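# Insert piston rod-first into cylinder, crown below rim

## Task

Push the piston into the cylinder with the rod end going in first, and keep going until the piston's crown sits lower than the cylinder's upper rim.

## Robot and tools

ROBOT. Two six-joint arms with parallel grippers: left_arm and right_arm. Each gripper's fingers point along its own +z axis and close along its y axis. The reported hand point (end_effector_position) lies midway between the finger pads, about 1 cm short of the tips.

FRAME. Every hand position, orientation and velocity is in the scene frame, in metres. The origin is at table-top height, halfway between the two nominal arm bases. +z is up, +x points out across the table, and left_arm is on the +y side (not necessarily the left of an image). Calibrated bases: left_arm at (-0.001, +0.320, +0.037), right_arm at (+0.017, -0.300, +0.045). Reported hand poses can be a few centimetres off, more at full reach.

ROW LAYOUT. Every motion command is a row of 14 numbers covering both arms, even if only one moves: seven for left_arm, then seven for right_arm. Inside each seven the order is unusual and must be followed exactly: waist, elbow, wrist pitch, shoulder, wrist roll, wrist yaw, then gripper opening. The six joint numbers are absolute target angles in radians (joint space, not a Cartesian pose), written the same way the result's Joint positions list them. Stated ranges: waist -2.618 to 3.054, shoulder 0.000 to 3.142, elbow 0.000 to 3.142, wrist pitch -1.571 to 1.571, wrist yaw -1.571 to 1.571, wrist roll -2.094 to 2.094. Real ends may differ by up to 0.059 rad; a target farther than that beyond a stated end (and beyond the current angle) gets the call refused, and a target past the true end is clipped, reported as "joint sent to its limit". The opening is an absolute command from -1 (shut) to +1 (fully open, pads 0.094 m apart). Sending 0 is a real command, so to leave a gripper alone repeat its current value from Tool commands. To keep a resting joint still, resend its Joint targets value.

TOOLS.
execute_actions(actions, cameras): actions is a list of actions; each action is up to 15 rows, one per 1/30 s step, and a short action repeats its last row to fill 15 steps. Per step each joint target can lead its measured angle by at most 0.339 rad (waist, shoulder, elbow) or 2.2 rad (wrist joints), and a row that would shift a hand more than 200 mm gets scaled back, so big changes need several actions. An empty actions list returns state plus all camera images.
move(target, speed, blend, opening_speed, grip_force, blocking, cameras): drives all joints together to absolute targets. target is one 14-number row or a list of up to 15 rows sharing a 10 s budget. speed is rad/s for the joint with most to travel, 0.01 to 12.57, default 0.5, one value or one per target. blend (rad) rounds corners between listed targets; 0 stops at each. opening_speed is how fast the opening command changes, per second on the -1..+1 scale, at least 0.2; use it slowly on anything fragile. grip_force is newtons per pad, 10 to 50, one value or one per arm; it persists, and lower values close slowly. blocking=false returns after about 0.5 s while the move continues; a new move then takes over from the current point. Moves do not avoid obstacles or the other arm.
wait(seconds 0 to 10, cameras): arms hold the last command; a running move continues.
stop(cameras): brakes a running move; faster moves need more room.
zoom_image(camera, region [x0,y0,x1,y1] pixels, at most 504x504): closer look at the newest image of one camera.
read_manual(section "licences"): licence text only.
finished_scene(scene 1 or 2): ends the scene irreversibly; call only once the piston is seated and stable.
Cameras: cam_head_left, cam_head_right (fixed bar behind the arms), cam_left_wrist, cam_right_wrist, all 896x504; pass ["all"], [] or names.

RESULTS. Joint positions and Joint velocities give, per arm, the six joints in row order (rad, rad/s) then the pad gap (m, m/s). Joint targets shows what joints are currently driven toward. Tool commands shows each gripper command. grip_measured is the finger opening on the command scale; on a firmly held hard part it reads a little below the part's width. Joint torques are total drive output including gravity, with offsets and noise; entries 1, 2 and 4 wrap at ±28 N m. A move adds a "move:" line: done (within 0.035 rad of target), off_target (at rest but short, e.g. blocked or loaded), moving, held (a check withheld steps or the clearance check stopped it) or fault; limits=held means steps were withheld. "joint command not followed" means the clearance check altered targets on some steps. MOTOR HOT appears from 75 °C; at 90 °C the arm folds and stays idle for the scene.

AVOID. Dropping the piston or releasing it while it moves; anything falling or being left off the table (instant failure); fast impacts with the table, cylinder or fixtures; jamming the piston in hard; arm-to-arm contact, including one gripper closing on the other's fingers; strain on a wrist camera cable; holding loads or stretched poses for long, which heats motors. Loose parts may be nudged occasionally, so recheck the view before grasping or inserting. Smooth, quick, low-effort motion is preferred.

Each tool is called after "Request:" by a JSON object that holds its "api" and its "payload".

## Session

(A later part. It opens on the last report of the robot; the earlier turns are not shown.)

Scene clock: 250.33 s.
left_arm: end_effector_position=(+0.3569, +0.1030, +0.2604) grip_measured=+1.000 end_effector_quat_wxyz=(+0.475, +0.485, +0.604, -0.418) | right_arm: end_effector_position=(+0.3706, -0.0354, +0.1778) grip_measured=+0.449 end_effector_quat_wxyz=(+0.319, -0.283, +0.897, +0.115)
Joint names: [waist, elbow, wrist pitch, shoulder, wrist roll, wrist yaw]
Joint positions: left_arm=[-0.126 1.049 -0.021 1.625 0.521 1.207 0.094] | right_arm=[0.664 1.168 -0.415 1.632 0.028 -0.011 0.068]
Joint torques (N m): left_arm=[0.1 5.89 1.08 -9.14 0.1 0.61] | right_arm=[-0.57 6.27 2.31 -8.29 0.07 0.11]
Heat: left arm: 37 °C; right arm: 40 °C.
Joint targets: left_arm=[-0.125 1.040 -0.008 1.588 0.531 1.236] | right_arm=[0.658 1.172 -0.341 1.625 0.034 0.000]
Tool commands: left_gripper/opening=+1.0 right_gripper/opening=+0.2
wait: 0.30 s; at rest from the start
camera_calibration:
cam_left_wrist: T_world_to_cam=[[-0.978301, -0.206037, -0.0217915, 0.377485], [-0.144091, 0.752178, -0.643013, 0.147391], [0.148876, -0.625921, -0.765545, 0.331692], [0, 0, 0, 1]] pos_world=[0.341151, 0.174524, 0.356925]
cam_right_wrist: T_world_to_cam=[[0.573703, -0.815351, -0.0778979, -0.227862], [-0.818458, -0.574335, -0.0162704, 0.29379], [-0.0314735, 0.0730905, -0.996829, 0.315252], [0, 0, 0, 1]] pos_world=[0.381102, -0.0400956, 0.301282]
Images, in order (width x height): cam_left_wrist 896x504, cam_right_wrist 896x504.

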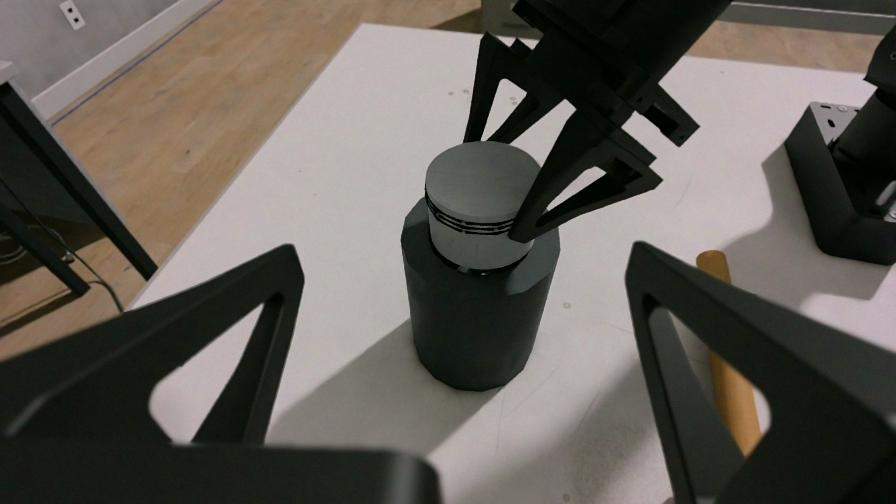

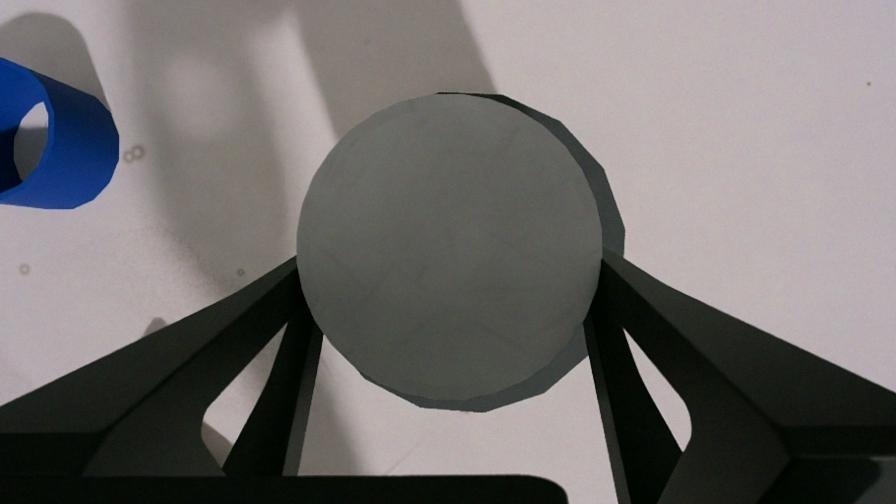

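Request:
{"api": "move", "payload": {"target": [-0.1247, 1.0395, -0.0078, 1.5876, 0.5305, 1.2358, 1.0, 0.6545, 1.1715, -0.3407, 1.625, 0.034, 0, 0.2], "speed": 0.1, "cameras": ["cam_left_wrist", "cam_right_wrist"]}}

Request:
{"api": "zoom_image", "payload": {"camera": "cam_left_wrist", "region": [395, 115, 565, 285]}}

Request:
{"api": "zoom_image", "payload": {"camera": "cam_right_wrist", "region": [270, 60, 640, 430]}}

Scene clock: 251.93 s.
left_arm: end_effector_position=(+0.3569, +0.1030, +0.2604) grip_measured=+1.000 end_effector_quat_wxyz=(+0.475, +0.485, +0.604, -0.418) | right_arm: end_effector_position=(+0.3709, -0.0358, +0.1778) grip_measured=+0.449 end_effector_quat_wxyz=(+0.319, -0.283, +0.897, +0.115)
Joint names: [waist, elbow, wrist pitch, shoulder, wrist roll, wrist yaw]
Joint positions: left_arm=[-0.126 1.049 -0.021 1.625 0.521 1.207 0.094] | right_arm=[0.663 1.168 -0.415 1.632 0.028 -0.011 0.068]
Joint torques (N m): left_arm=[0.09 5.89 1.08 -9.16 0.1 0.62] | right_arm=[-0.77 6.28 2.29 -8.31 0.07 0.11]
Heat: left arm: 37 °C; right arm: 40 °C.
Joint targets: left_arm=[-0.125 1.040 -0.008 1.588 0.531 1.236] | right_arm=[0.655 1.172 -0.341 1.625 0.034 0.000]
move: off_target (left_arm, right_arm); left_arm: the shoulder is farthest, 0.037 rad from its target; right_arm: the wrist pitch is farthest, 0.074 rad from its target
camera_calibration:
cam_left_wrist: T_world_to_cam=[[-0.978301, -0.206037, -0.0217915, 0.377485], [-0.144091, 0.752178, -0.643013, 0.147391], [0.148876, -0.625921, -0.765545, 0.331692], [0, 0, 0, 1]] pos_world=[0.341151, 0.174524, 0.356925]
cam_right_wrist: T_world_to_cam=[[0.57282, -0.815967, -0.0779455, -0.227977], [-0.819081, -0.573446, -0.0163327, 0.294014], [-0.0313705, 0.0731993, -0.996824, 0.315251], [0, 0, 0, 1]] pos_world=[0.3813, -0.0404974, 0.301282]
Images, in order (width x height): cam_left_wrist 896x504, cam_right_wrist 896x504.

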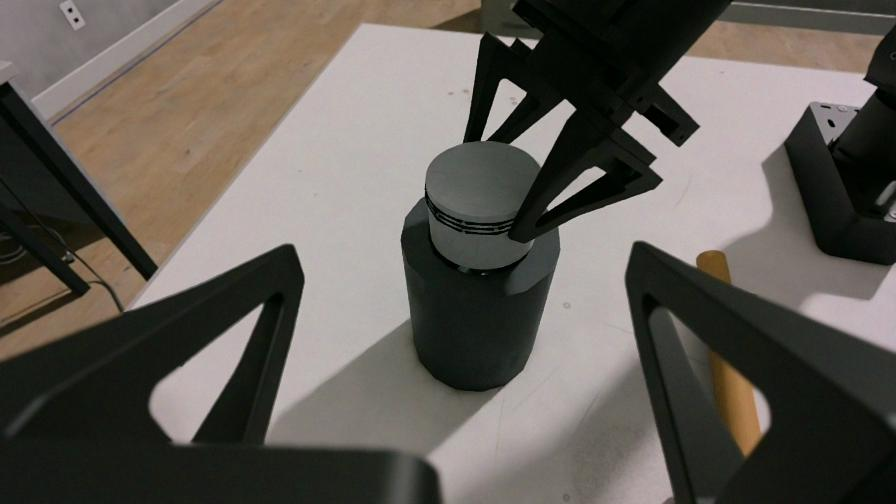

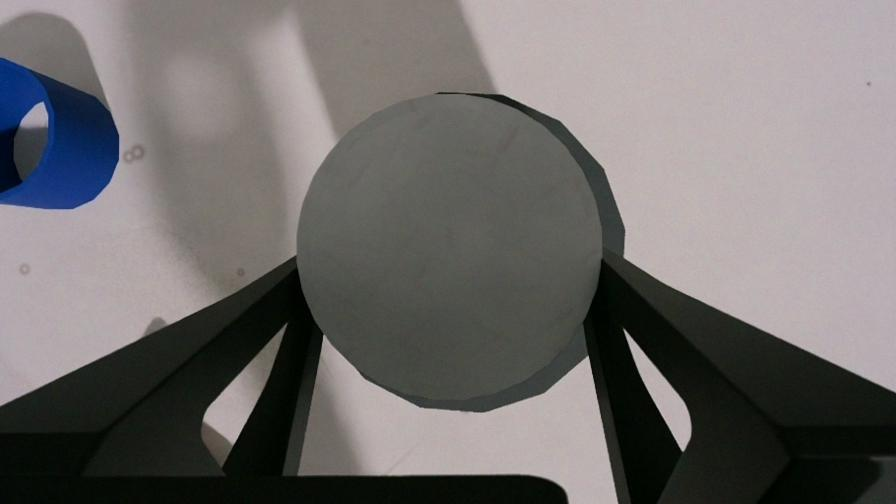

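Scaled by 2.965 from the camera's 896x504 image, which has a finer 1280x720 frame.

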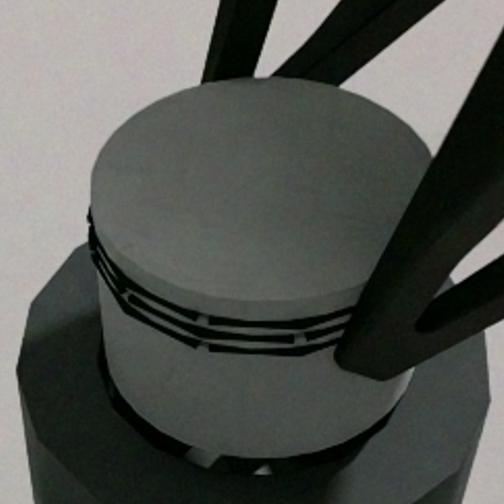

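Scaled by 1.362 from the camera's 896x504 image, which has a finer 1280x720 frame.

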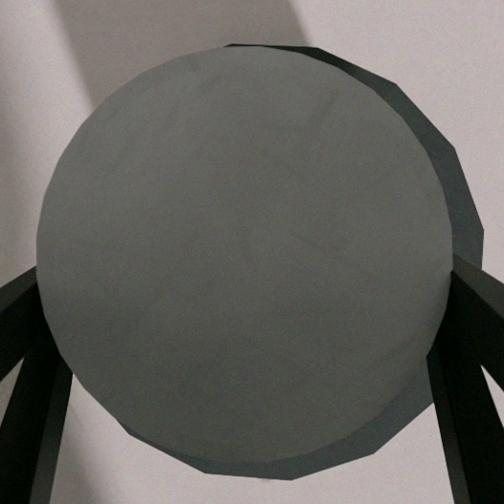

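Request:
{"api": "move", "payload": {"target": [-0.1247, 1.0395, -0.0078, 1.5876, 0.5305, 1.2358, 1.0, 0.6505, 1.1715, -0.3407, 1.625, 0.034, 0, 0.2], "speed": 0.1, "cameras": ["cam_right_wrist"]}}

Request:
{"api": "zoom_image", "payload": {"camera": "cam_right_wrist", "region": [270, 60, 640, 430]}}

Scene clock: 253.23 s.
left_arm: end_effector_position=(+0.3569, +0.1030, +0.2604) grip_measured=+1.000 end_effector_quat_wxyz=(+0.475, +0.485, +0.604, -0.418) | right_arm: end_effector_position=(+0.3725, -0.0379, +0.1778) grip_measured=+0.449 end_effector_quat_wxyz=(+0.319, -0.280, +0.898, +0.114)
Joint names: [waist, elbow, wrist pitch, shoulder, wrist roll, wrist yaw]
Joint positions: left_arm=[-0.126 1.049 -0.021 1.625 0.521 1.207 0.094] | right_arm=[0.657 1.168 -0.415 1.632 0.028 -0.011 0.068]
Joint torques (N m): left_arm=[0.1 5.89 1.08 -9.16 0.1 0.62] | right_arm=[-0.72 6.22 2.29 -8.38 0.06 0.09]
Heat: left arm: 37 °C; right arm: 40 °C.
Joint targets: left_arm=[-0.125 1.040 -0.008 1.588 0.531 1.236] | right_arm=[0.651 1.172 -0.341 1.625 0.034 0.000]
move: off_target (left_arm, right_arm); left_arm: the shoulder is farthest, 0.037 rad from its target; right_arm: the wrist pitch is farthest, 0.074 rad from its target
camera_calibration:
cam_right_wrist: T_world_to_cam=[[0.567807, -0.819465, -0.0779324, -0.228925], [-0.82258, -0.568417, -0.0162833, 0.295591], [-0.0309545, 0.0733514, -0.996826, 0.315311], [0, 0, 0, 1]] pos_world=[0.382893, -0.0427058, 0.301282]
Images, in order (width x height): cam_right_wrist 896x504.

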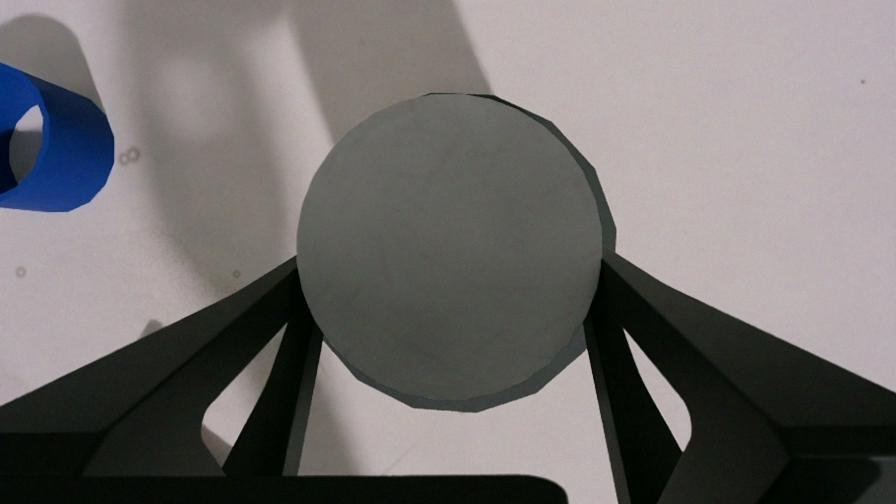

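Scaled by 1.362 from the camera's 896x504 image, which has a finer 1280x720 frame.

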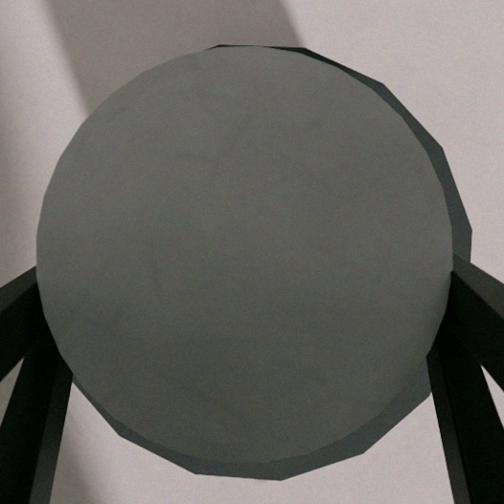

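Request:
{"api": "move", "payload": {"target": [[-0.1247, 1.0395, -0.0078, 1.5876, 0.5305, 1.2358, 1.0, 0.640, 1.1715, -0.3407, 1.625, 0.034, 0, 0.2], [-0.1247, 1.0395, -0.0078, 1.5876, 0.5305, 1.2358, 1.0, 0.6715, 1.1715, -0.3407, 1.625, 0.034, 0, 0.2]], "speed": 0.06, "cameras": ["cam_right_wrist", "cam_left_wrist"]}}

Request:
{"api": "zoom_image", "payload": {"camera": "cam_right_wrist", "region": [270, 60, 640, 430]}}

Request:
{"api": "zoom_image", "payload": {"camera": "cam_left_wrist", "region": [395, 115, 565, 285]}}

Scene clock: 257.17 s.
left_arm: end_effector_position=(+0.3569, +0.1030, +0.2604) grip_measured=+1.000 end_effector_quat_wxyz=(+0.475, +0.485, +0.604, -0.418) | right_arm: end_effector_position=(+0.3698, -0.0343, +0.1778) grip_measured=+0.449 end_effector_quat_wxyz=(+0.318, -0.285, +0.897, +0.116)
Joint names: [waist, elbow, wrist pitch, shoulder, wrist roll, wrist yaw]
Joint positions: left_arm=[-0.126 1.049 -0.021 1.625 0.521 1.207 0.094] | right_arm=[0.667 1.168 -0.415 1.632 0.028 -0.011 0.068]
Joint torques (N m): left_arm=[0.09 5.9 1.08 -9.17 0.1 0.62] | right_arm=[0.47 6.16 2.3 -8.31 0.03 0.11]
Heat: left arm: 37 °C; right arm: 40 °C.
Joint targets: left_arm=[-0.125 1.040 -0.008 1.588 0.531 1.236] | right_arm=[0.671 1.172 -0.341 1.625 0.034 0.000]
move: off_target (left_arm, right_arm); left_arm: the shoulder is farthest, 0.037 rad from its target; right_arm: the wrist pitch is farthest, 0.074 rad from its target
camera_calibration:
cam_left_wrist: T_world_to_cam=[[-0.978301, -0.206037, -0.0217915, 0.377485], [-0.144091, 0.752178, -0.643013, 0.147391], [0.148876, -0.625921, -0.765545, 0.331692], [0, 0, 0, 1]] pos_world=[0.341151, 0.174524, 0.356925]
cam_right_wrist: T_world_to_cam=[[0.576165, -0.813608, -0.077947, -0.227359], [-0.816719, -0.576804, -0.0163212, 0.29303], [-0.0316811, 0.0730645, -0.996824, 0.315223], [0, 0, 0, 1]] pos_world=[0.380306, -0.0389916, 0.301282]
Images, in order (width x height): cam_left_wrist 896x504, cam_right_wrist 896x504.

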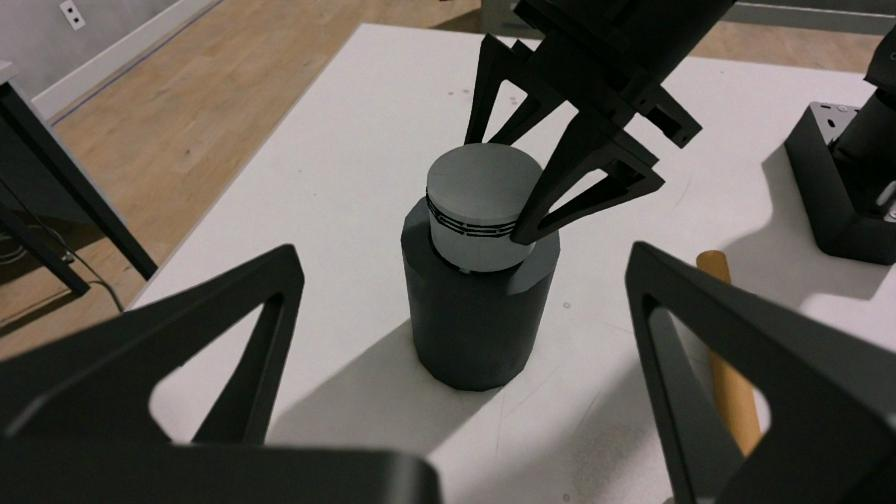

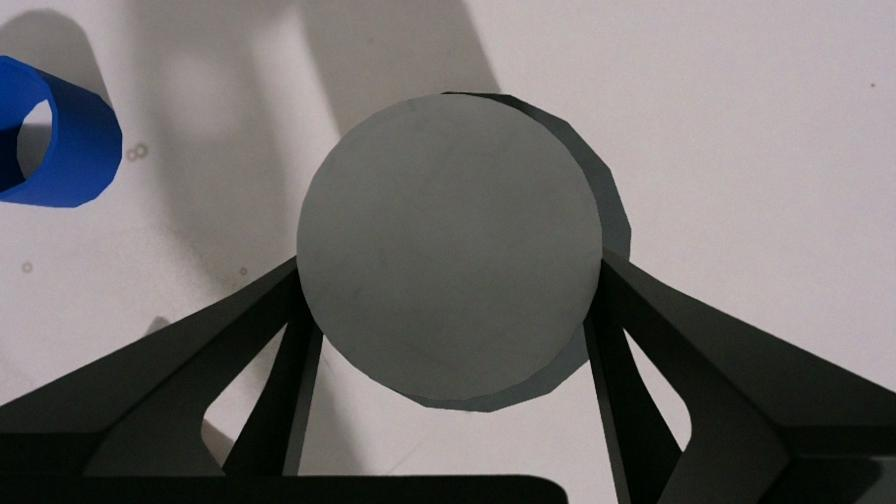

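Scaled by 1.362 from the camera's 896x504 image, which has a finer 1280x720 frame.

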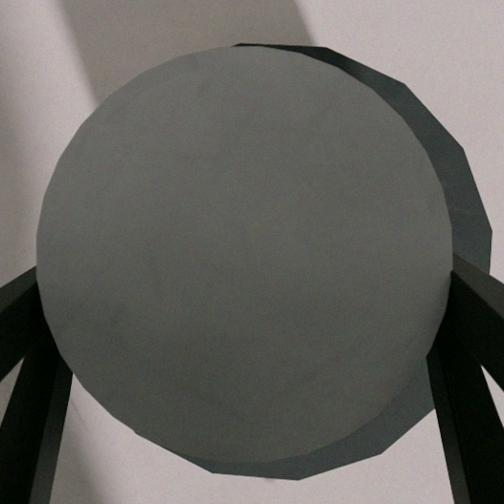

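Scaled by 2.965 from the camera's 896x504 image, which has a finer 1280x720 frame.

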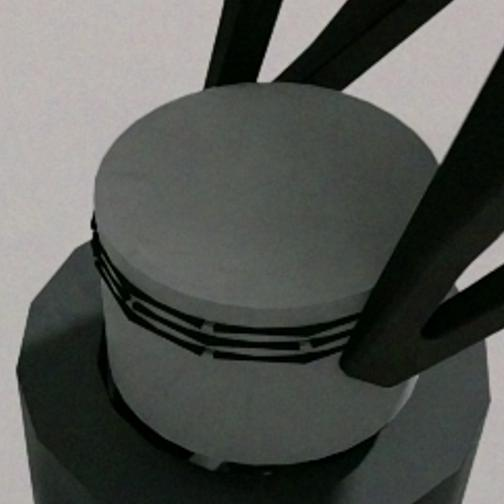

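Request:
{"api": "move", "payload": {"target": [-0.1247, 1.0395, -0.0078, 1.5876, 0.5305, 1.2358, 1.0, 0.6715, 1.1715, -0.3407, 1.625, 0.034, 0.014, 0.2], "speed": 0.06, "cameras": ["cam_right_wrist", "cam_left_wrist"]}}

Request:
{"api": "zoom_image", "payload": {"camera": "cam_right_wrist", "region": [270, 60, 640, 430]}}

Request:
{"api": "zoom_image", "payload": {"camera": "cam_left_wrist", "region": [395, 115, 565, 285]}}

Scene clock: 259.80 s.
left_arm: end_effector_position=(+0.3569, +0.1030, +0.2604) grip_measured=+1.000 end_effector_quat_wxyz=(+0.475, +0.485, +0.604, -0.418) | right_arm: end_effector_position=(+0.3707, -0.0355, +0.1778) grip_measured=+0.449 end_effector_quat_wxyz=(+0.320, -0.283, +0.897, +0.112)
Joint names: [waist, elbow, wrist pitch, shoulder, wrist roll, wrist yaw]
Joint positions: left_arm=[-0.126 1.049 -0.021 1.625 0.521 1.207 0.094] | right_arm=[0.667 1.168 -0.415 1.632 0.028 -0.003 0.068]
Joint torques (N m): left_arm=[0.1 5.9 1.08 -9.17 0.1 0.62] | right_arm=[0.47 6.17 2.3 -8.2 0.06 0.19]
Heat: left arm: 38 °C; right arm: 40 °C.
Joint targets: left_arm=[-0.125 1.040 -0.008 1.588 0.531 1.236] | right_arm=[0.671 1.172 -0.341 1.625 0.034 0.014]
move: off_target (left_arm, right_arm); left_arm: the shoulder is farthest, 0.037 rad from its target; right_arm: the wrist pitch is farthest, 0.074 rad from its target
camera_calibration:
cam_left_wrist: T_world_to_cam=[[-0.978301, -0.206037, -0.0217915, 0.377485], [-0.144091, 0.752178, -0.643013, 0.147391], [0.148876, -0.625921, -0.765545, 0.331692], [0, 0, 0, 1]] pos_world=[0.341151, 0.174524, 0.356925]
cam_right_wrist: T_world_to_cam=[[0.572116, -0.817053, -0.0714727, -0.228594], [-0.819713, -0.572538, -0.0164656, 0.294354], [-0.0274675, 0.0680073, -0.997307, 0.313731], [0, 0, 0, 1]] pos_world=[0.380685, -0.0395803, 0.301394]
Images, in order (width x height): cam_left_wrist 896x504, cam_right_wrist 896x504.

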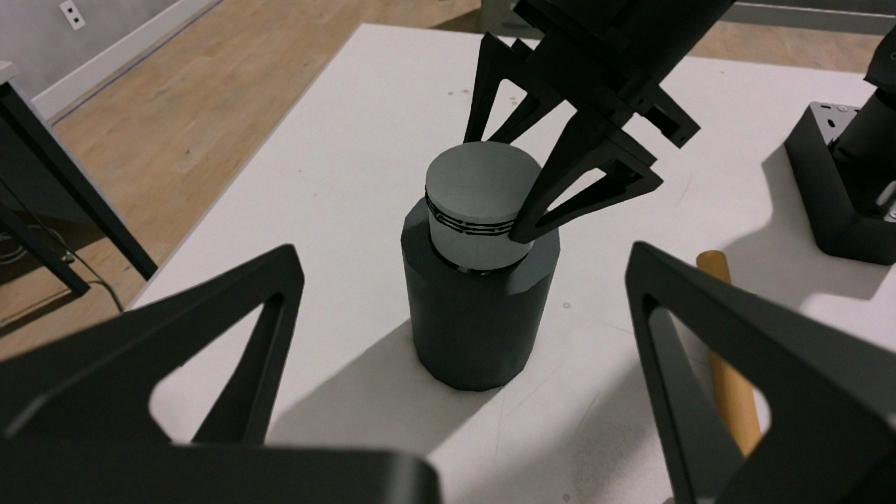

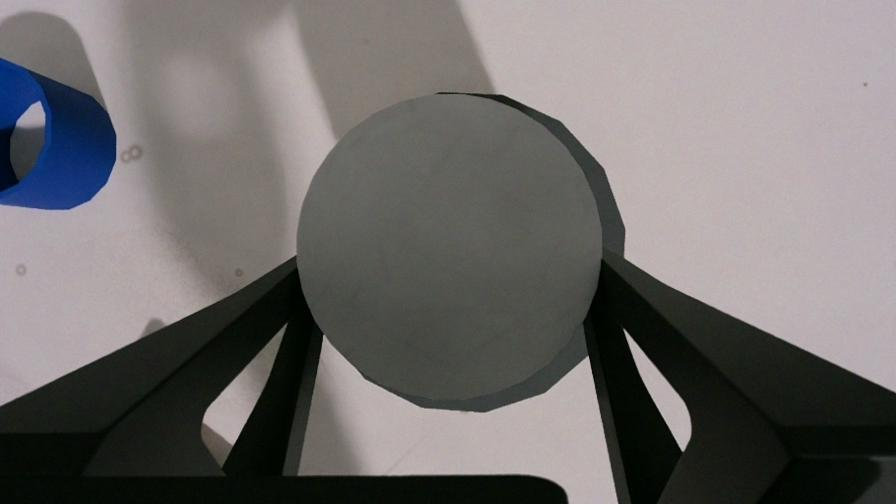

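Scaled by 1.362 from the camera's 896x504 image, which has a finer 1280x720 frame.

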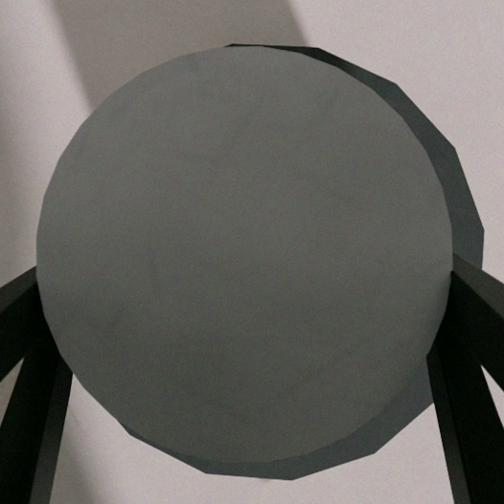

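Scaled by 2.965 from the camera's 896x504 image, which has a finer 1280x720 frame.

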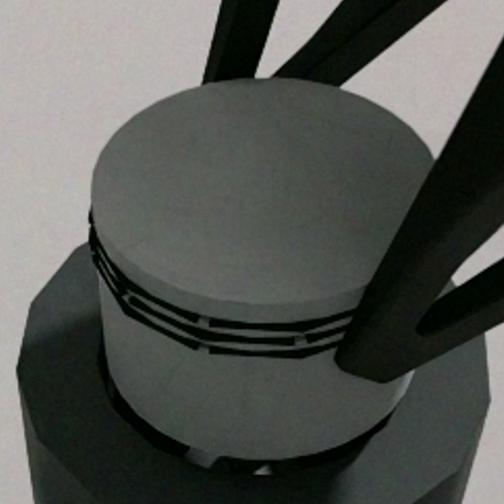

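Request:
{"api": "move", "payload": {"target": [-0.1247, 1.0395, -0.0078, 1.5876, 0.5305, 1.2358, 1.0, 0.6715, 1.1715, -0.3407, 1.625, 0.034, 0.020, 0.2], "speed": 0.06, "cameras": ["cam_right_wrist", "cam_left_wrist"]}}

Request:
{"api": "zoom_image", "payload": {"camera": "cam_right_wrist", "region": [270, 60, 640, 430]}}

Request:
{"api": "zoom_image", "payload": {"camera": "cam_left_wrist", "region": [415, 195, 545, 285]}}

Scene clock: 261.47 s.
left_arm: end_effector_position=(+0.3569, +0.1030, +0.2604) grip_measured=+1.000 end_effector_quat_wxyz=(+0.475, +0.485, +0.604, -0.418) | right_arm: end_effector_position=(+0.3713, -0.0363, +0.1778) grip_measured=+0.449 end_effector_quat_wxyz=(+0.321, -0.283, +0.897, +0.110)
Joint names: [waist, elbow, wrist pitch, shoulder, wrist roll, wrist yaw]
Joint positions: left_arm=[-0.126 1.049 -0.021 1.625 0.521 1.207 0.094] | right_arm=[0.667 1.168 -0.415 1.632 0.028 0.003 0.068]
Joint torques (N m): left_arm=[0.08 5.89 1.08 -9.16 0.1 0.62] | right_arm=[0.47 6.23 2.3 -8.31 0.05 0.19]
Heat: left arm: 38 °C; right arm: 40 °C.
Joint targets: left_arm=[-0.125 1.040 -0.008 1.588 0.531 1.236] | right_arm=[0.671 1.172 -0.341 1.625 0.034 0.020]
move: off_target (left_arm, right_arm); left_arm: the shoulder is farthest, 0.037 rad from its target; right_arm: the wrist pitch is farthest, 0.074 rad from its target
camera_calibration:
cam_left_wrist: T_world_to_cam=[[-0.978301, -0.206037, -0.0217915, 0.377485], [-0.144091, 0.752178, -0.643013, 0.147391], [0.148876, -0.625921, -0.765545, 0.331692], [0, 0, 0, 1]] pos_world=[0.341151, 0.174524, 0.356925]
cam_right_wrist: T_world_to_cam=[[0.56934, -0.819365, -0.0670282, -0.229533], [-0.821735, -0.569627, -0.0166236, 0.295241], [-0.0245602, 0.0645439, -0.997613, 0.312626], [0, 0, 0, 1]] pos_world=[0.380971, -0.0400724, 0.301403]
Images, in order (width x height): cam_left_wrist 896x504, cam_right_wrist 896x504.

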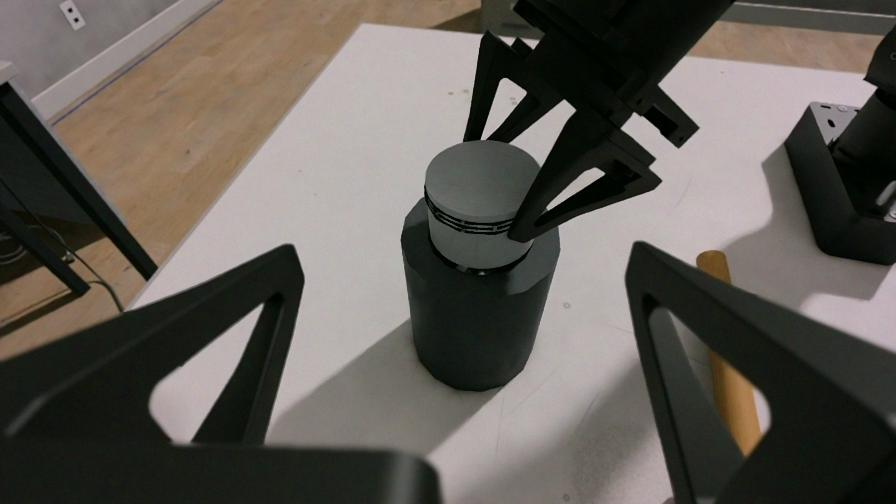

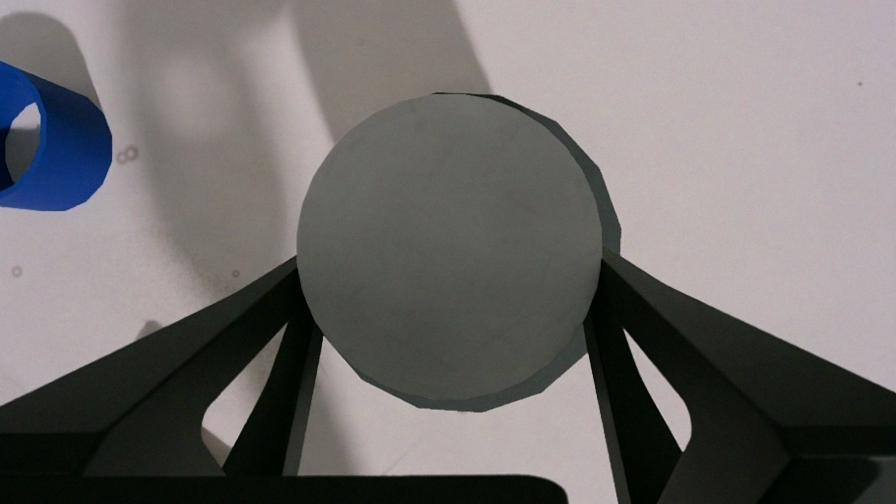

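Scaled by 1.362 from the camera's 896x504 image, which has a finer 1280x720 frame.

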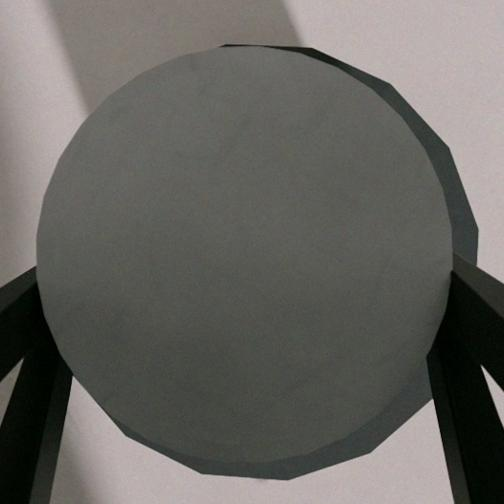

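Scaled by 3.877 from the camera's 896x504 image, which has a finer 1280x720 frame.

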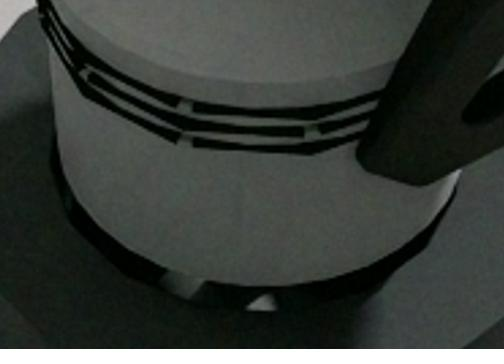

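Request:
{"api": "move", "payload": {"target": [[-0.1247, 1.0395, -0.0078, 1.5876, 0.5305, 1.2358, 1.0, 0.6715, 1.313, -0.453, 1.572, 0.034, 0.020, 0.2], [-0.1247, 1.0395, -0.0078, 1.5876, 0.5305, 1.2358, 1.0, 0.6715, 1.1715, -0.3407, 1.625, 0.034, 0.020, 0.2], [-0.1247, 1.0395, -0.0078, 1.5876, 0.5305, 1.2358, 1.0, 0.6715, 1.1264, -0.2827, 1.638, 0.034, 0.020, 0.2]], "speed": [0.2, 0.1, 0.1], "blend": [0, 0.02, 0], "cameras": ["cam_right_wrist", "cam_left_wrist"]}}

Request:
{"api": "zoom_image", "payload": {"camera": "cam_right_wrist", "region": [270, 60, 640, 430]}}

Request:
{"api": "zoom_image", "payload": {"camera": "cam_left_wrist", "region": [395, 115, 565, 285]}}

Scene clock: 267.70 s.
left_arm: end_effector_position=(+0.3569, +0.1030, +0.2604) grip_measured=+1.000 end_effector_quat_wxyz=(+0.475, +0.485, +0.604, -0.418) | right_arm: end_effector_position=(+0.3716, -0.0367, +0.1644) grip_measured=+0.449 end_effector_quat_wxyz=(+0.322, -0.282, +0.897, +0.109)
Joint names: [waist, elbow, wrist pitch, shoulder, wrist roll, wrist yaw]
Joint positions: left_arm=[-0.126 1.049 -0.021 1.625 0.521 1.207 0.094] | right_arm=[0.667 1.124 -0.358 1.644 0.029 0.006 0.068]
Joint torques (N m): left_arm=[0.1 5.89 1.08 -9.17 0.1 0.62] | right_arm=[0.42 6.02 2.33 -8.18 0.07 0.15]
Heat: left arm: 38 °C; right arm: 40 °C.
Joint targets: left_arm=[-0.125 1.040 -0.008 1.588 0.531 1.236] | right_arm=[0.671 1.126 -0.283 1.638 0.034 0.020]
move: off_target (left_arm, right_arm); left_arm: the shoulder is farthest, 0.037 rad from its target; right_arm: the wrist pitch is farthest, 0.075 rad from its target
camera_calibration:
cam_left_wrist: T_world_to_cam=[[-0.978301, -0.206037, -0.0217915, 0.377485], [-0.144091, 0.752178, -0.643013, 0.147391], [0.148876, -0.625921, -0.765545, 0.331692], [0, 0, 0, 1]] pos_world=[0.341151, 0.174524, 0.356925]
cam_right_wrist: T_world_to_cam=[[0.567629, -0.820667, -0.0655962, -0.230568], [-0.822992, -0.567748, -0.0186289, 0.295912], [-0.021954, 0.0645594, -0.997672, 0.298312], [0, 0, 0, 1]] pos_world=[0.380959, -0.0404754, 0.288006]
Images, in order (width x height): cam_left_wrist 896x504, cam_right_wrist 896x504.

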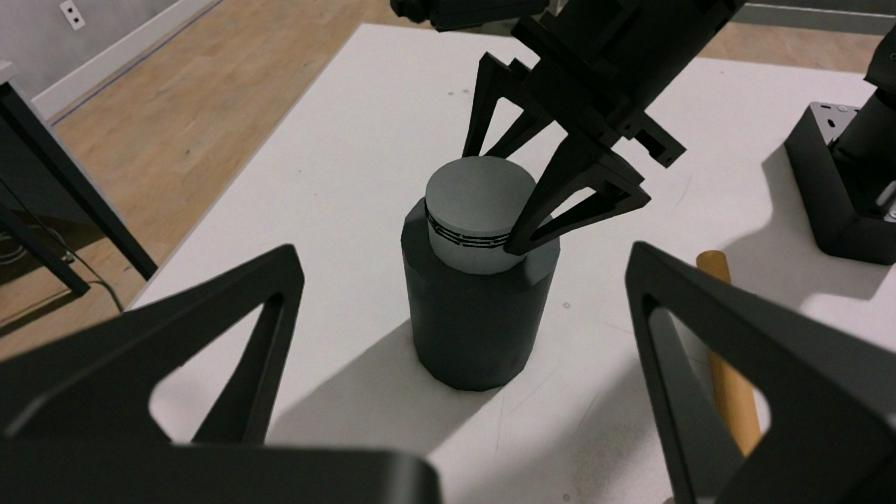

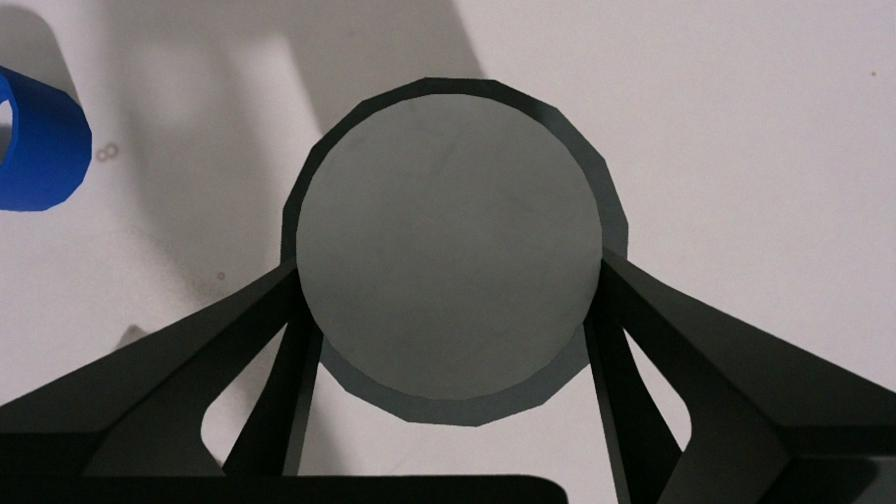

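Scaled by 1.362 from the camera's 896x504 image, which has a finer 1280x720 frame.

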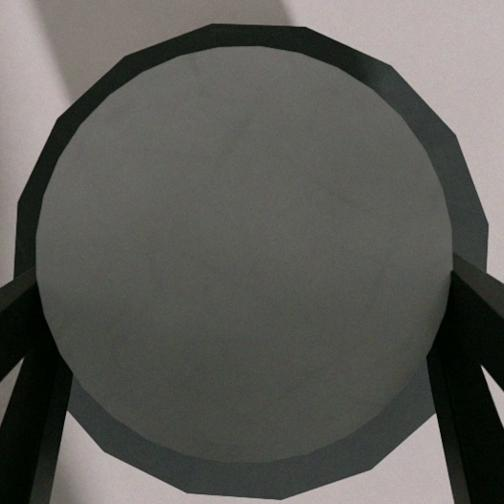

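Scaled by 2.965 from the camera's 896x504 image, which has a finer 1280x720 frame.

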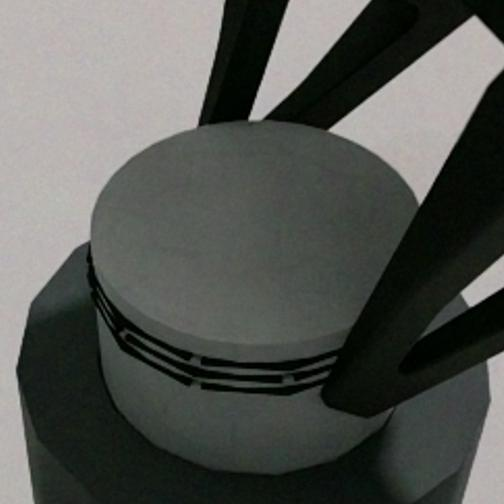

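Request:
{"api": "move", "payload": {"target": [-0.1247, 1.0395, -0.0078, 1.5876, 0.5305, 1.2358, 1.0, 0.6715, 1.0994, -0.246, 1.649, 0.034, 0.020, 0.2], "speed": 0.06, "cameras": ["cam_right_wrist", "cam_left_wrist"]}}

Request:
{"api": "zoom_image", "payload": {"camera": "cam_left_wrist", "region": [395, 115, 565, 285]}}

Scene clock: 271.03 s.
left_arm: end_effector_position=(+0.3569, +0.1030, +0.2604) grip_measured=+1.000 end_effector_quat_wxyz=(+0.475, +0.485, +0.604, -0.418) | right_arm: end_effector_position=(+0.3718, -0.0371, +0.1601) grip_measured=+0.449 end_effector_quat_wxyz=(+0.325, -0.281, +0.896, +0.109)
Joint names: [waist, elbow, wrist pitch, shoulder, wrist roll, wrist yaw]
Joint positions: left_arm=[-0.126 1.049 -0.021 1.625 0.521 1.207 0.094] | right_arm=[0.667 1.103 -0.329 1.645 0.029 0.008 0.068]
Joint torques (N m): left_arm=[0.09 5.9 1.08 -9.14 0.1 0.62] | right_arm=[0.46 5.59 2.37 -7.42 0.06 0.11]
Heat: left arm: 38 °C; right arm: 40 °C.
Joint targets: left_arm=[-0.125 1.040 -0.008 1.588 0.531 1.236] | right_arm=[0.671 1.099 -0.246 1.649 0.034 0.020]
move: off_target (left_arm, right_arm); left_arm: the shoulder is farthest, 0.037 rad from its target; right_arm: the wrist pitch is farthest, 0.083 rad from its target
camera_calibration:
cam_left_wrist: T_world_to_cam=[[-0.978301, -0.206037, -0.0217915, 0.377485], [-0.144091, 0.752178, -0.643013, 0.147391], [0.148876, -0.625921, -0.765545, 0.331692], [0, 0, 0, 1]] pos_world=[0.341151, 0.174524, 0.356925]
cam_right_wrist: T_world_to_cam=[[0.566844, -0.821333, -0.0640301, -0.23117], [-0.823677, -0.566504, -0.0251069, 0.297121], [-0.0156522, 0.0669718, -0.997632, 0.291744], [0, 0, 0, 1]] pos_world=[0.380335, -0.041086, 0.283711]
Images, in order (width x height): cam_left_wrist 896x504, cam_right_wrist 896x504.

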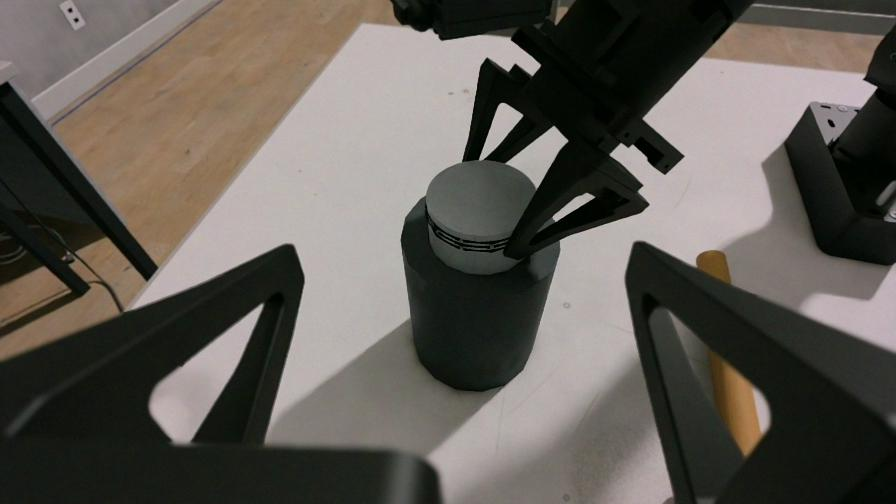

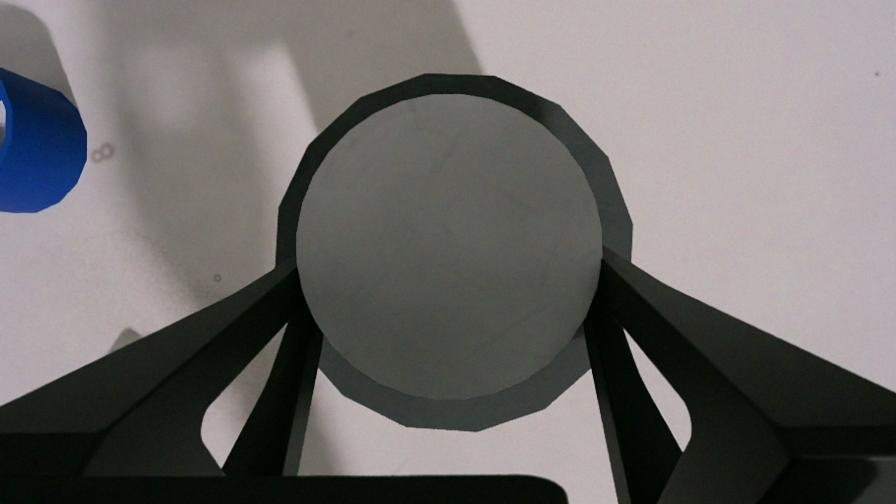

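Scaled by 2.965 from the camera's 896x504 image, which has a finer 1280x720 frame.

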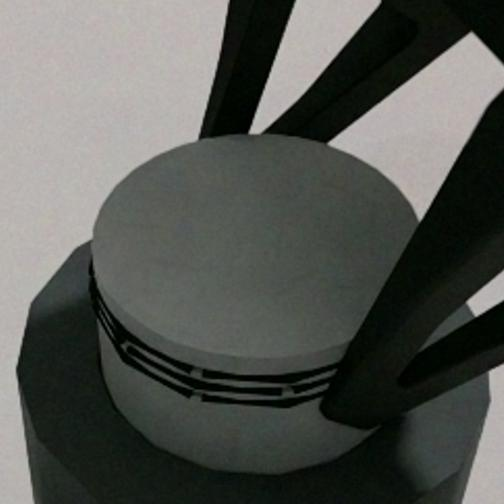

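Request:
{"api": "move", "payload": {"target": [-0.1247, 1.0395, -0.0078, 1.5876, 0.5305, 1.2358, 1.0, 0.6715, 1.0867, -0.2277, 1.6543, 0.034, 0.020, 0.2], "speed": 0.06, "cameras": ["cam_right_wrist", "cam_left_wrist"]}}

Request:
{"api": "zoom_image", "payload": {"camera": "cam_left_wrist", "region": [395, 115, 565, 285]}}

Scene clock: 272.70 s.
left_arm: end_effector_position=(+0.3569, +0.1030, +0.2604) grip_measured=+1.000 end_effector_quat_wxyz=(+0.475, +0.485, +0.604, -0.418) | right_arm: end_effector_position=(+0.3720, -0.0375, +0.1579) grip_measured=+0.449 end_effector_quat_wxyz=(+0.327, -0.280, +0.896, +0.108)
Joint names: [waist, elbow, wrist pitch, shoulder, wrist roll, wrist yaw]
Joint positions: left_arm=[-0.126 1.049 -0.021 1.625 0.521 1.207 0.094] | right_arm=[0.667 1.092 -0.313 1.645 0.029 0.01 0.068]
Joint torques (N m): left_arm=[0.1 5.9 1.08 -9.14 0.1 0.61] | right_arm=[0.49 5.53 2.45 -6.82 0.04 0.08]
Heat: left arm: 38 °C; right arm: 40 °C.
Joint targets: left_arm=[-0.125 1.040 -0.008 1.588 0.531 1.236] | right_arm=[0.671 1.087 -0.228 1.654 0.034 0.020]
move: off_target (left_arm, right_arm); left_arm: the shoulder is farthest, 0.037 rad from its target; right_arm: the wrist pitch is farthest, 0.085 rad from its target
camera_calibration:
cam_left_wrist: T_world_to_cam=[[-0.978301, -0.206037, -0.0217915, 0.377485], [-0.144091, 0.752178, -0.643013, 0.147391], [0.148876, -0.625921, -0.765545, 0.331692], [0, 0, 0, 1]] pos_world=[0.341151, 0.174524, 0.356925]
cam_right_wrist: T_world_to_cam=[[0.565875, -0.822124, -0.0624289, -0.231681], [-0.824416, -0.565223, -0.0293595, 0.297912], [-0.0111491, 0.0680812, -0.997617, 0.288019], [0, 0, 0, 1]] pos_world=[0.379917, -0.0416919, 0.281616]
Images, in order (width x height): cam_left_wrist 896x504, cam_right_wrist 896x504.

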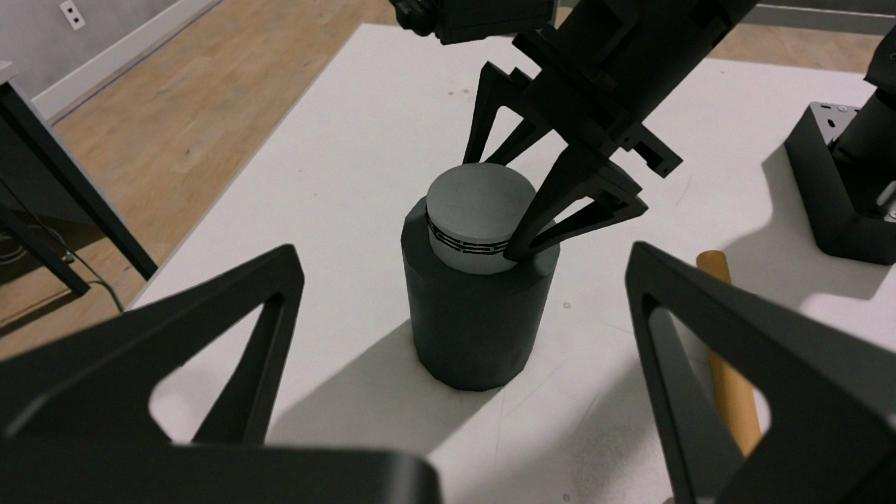

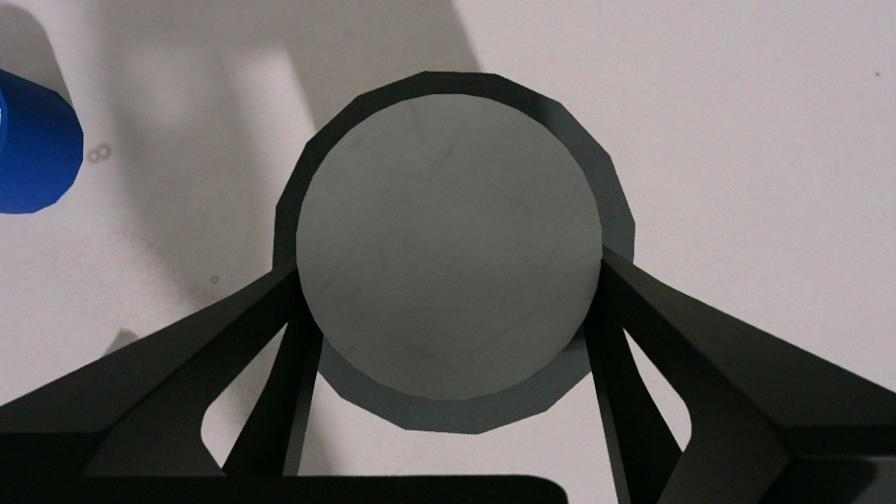

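Scaled by 2.965 from the camera's 896x504 image, which has a finer 1280x720 frame.

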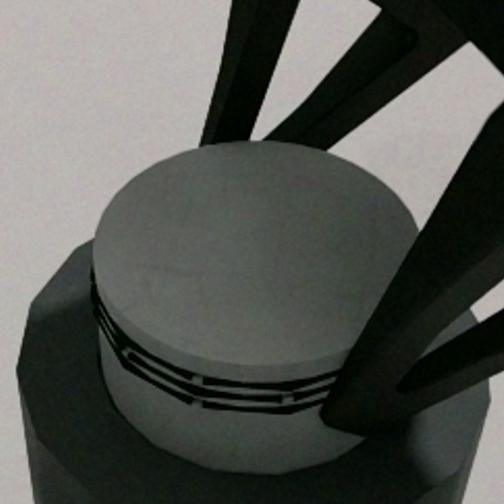

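Request:
{"api": "move", "payload": {"target": [-0.1247, 1.0395, -0.0078, 1.5876, 0.5305, 1.2358, 1.0, 0.6715, 1.0757, -0.2113, 1.662, 0.034, 0.020, 0.2], "speed": 0.06, "cameras": ["cam_right_wrist", "cam_left_wrist"]}}

Request:
{"api": "zoom_image", "payload": {"camera": "cam_left_wrist", "region": [395, 115, 565, 285]}}

Scene clock: 274.60 s.
left_arm: end_effector_position=(+0.3569, +0.1030, +0.2604) grip_measured=+1.000 end_effector_quat_wxyz=(+0.475, +0.485, +0.604, -0.418) | right_arm: end_effector_position=(+0.3721, -0.0374, +0.1567) grip_measured=+0.449 end_effector_quat_wxyz=(+0.329, -0.280, +0.895, +0.109)
Joint names: [waist, elbow, wrist pitch, shoulder, wrist roll, wrist yaw]
Joint positions: left_arm=[-0.126 1.049 -0.021 1.625 0.521 1.207 0.094] | right_arm=[0.667 1.084 -0.302 1.645 0.029 0.01 0.068]
Joint torques (N m): left_arm=[0.08 5.9 1.08 -9.17 0.1 0.62] | right_arm=[0.43 5.23 2.52 -6.2 0.05 0.1]
Heat: left arm: 38 °C; right arm: 40 °C.
Joint targets: left_arm=[-0.125 1.040 -0.008 1.588 0.531 1.236] | right_arm=[0.671 1.076 -0.211 1.662 0.034 0.020]
move: off_target (left_arm, right_arm); left_arm: the shoulder is farthest, 0.037 rad from its target; right_arm: the wrist pitch is farthest, 0.091 rad from its target
camera_calibration:
cam_left_wrist: T_world_to_cam=[[-0.978301, -0.206037, -0.0217915, 0.377485], [-0.144091, 0.752178, -0.643013, 0.147391], [0.148876, -0.625921, -0.765545, 0.331692], [0, 0, 0, 1]] pos_world=[0.341151, 0.174524, 0.356925]
cam_right_wrist: T_world_to_cam=[[0.566281, -0.821851, -0.0623432, -0.231891], [-0.824171, -0.565387, -0.0328496, 0.298523], [-0.00825058, 0.0699835, -0.997514, 0.285778], [0, 0, 0, 1]] pos_world=[0.379707, -0.0417985, 0.280417]
Images, in order (width x height): cam_left_wrist 896x504, cam_right_wrist 896x504.

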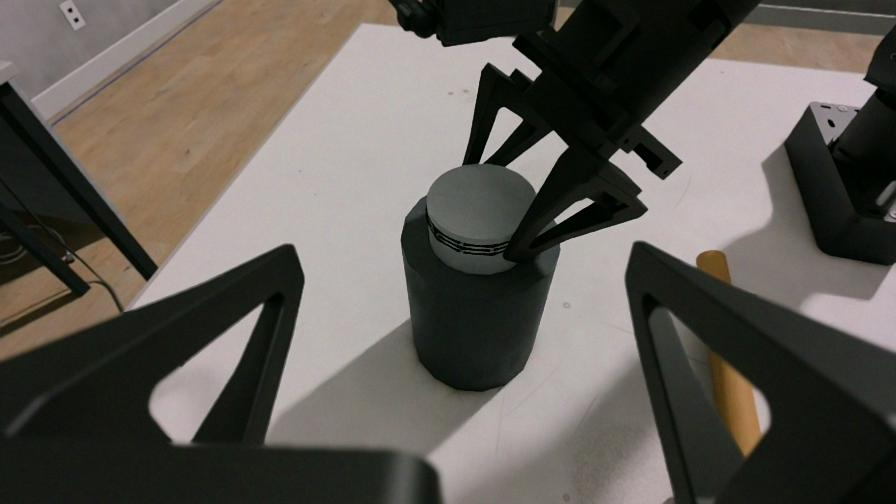

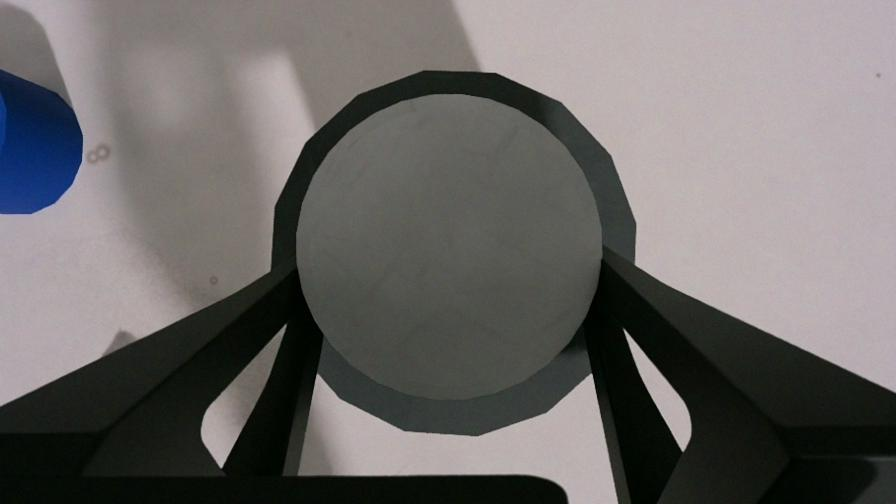

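Scaled by 2.965 from the camera's 896x504 image, which has a finer 1280x720 frame.

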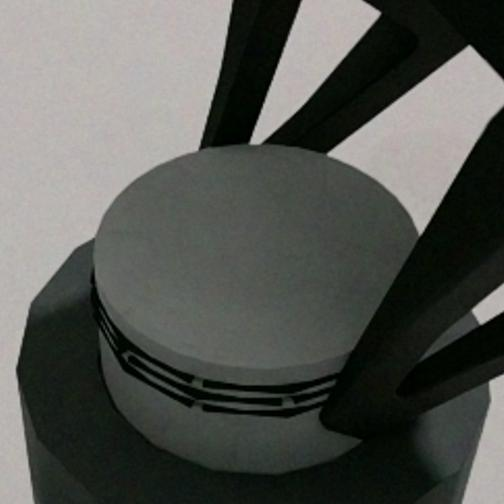

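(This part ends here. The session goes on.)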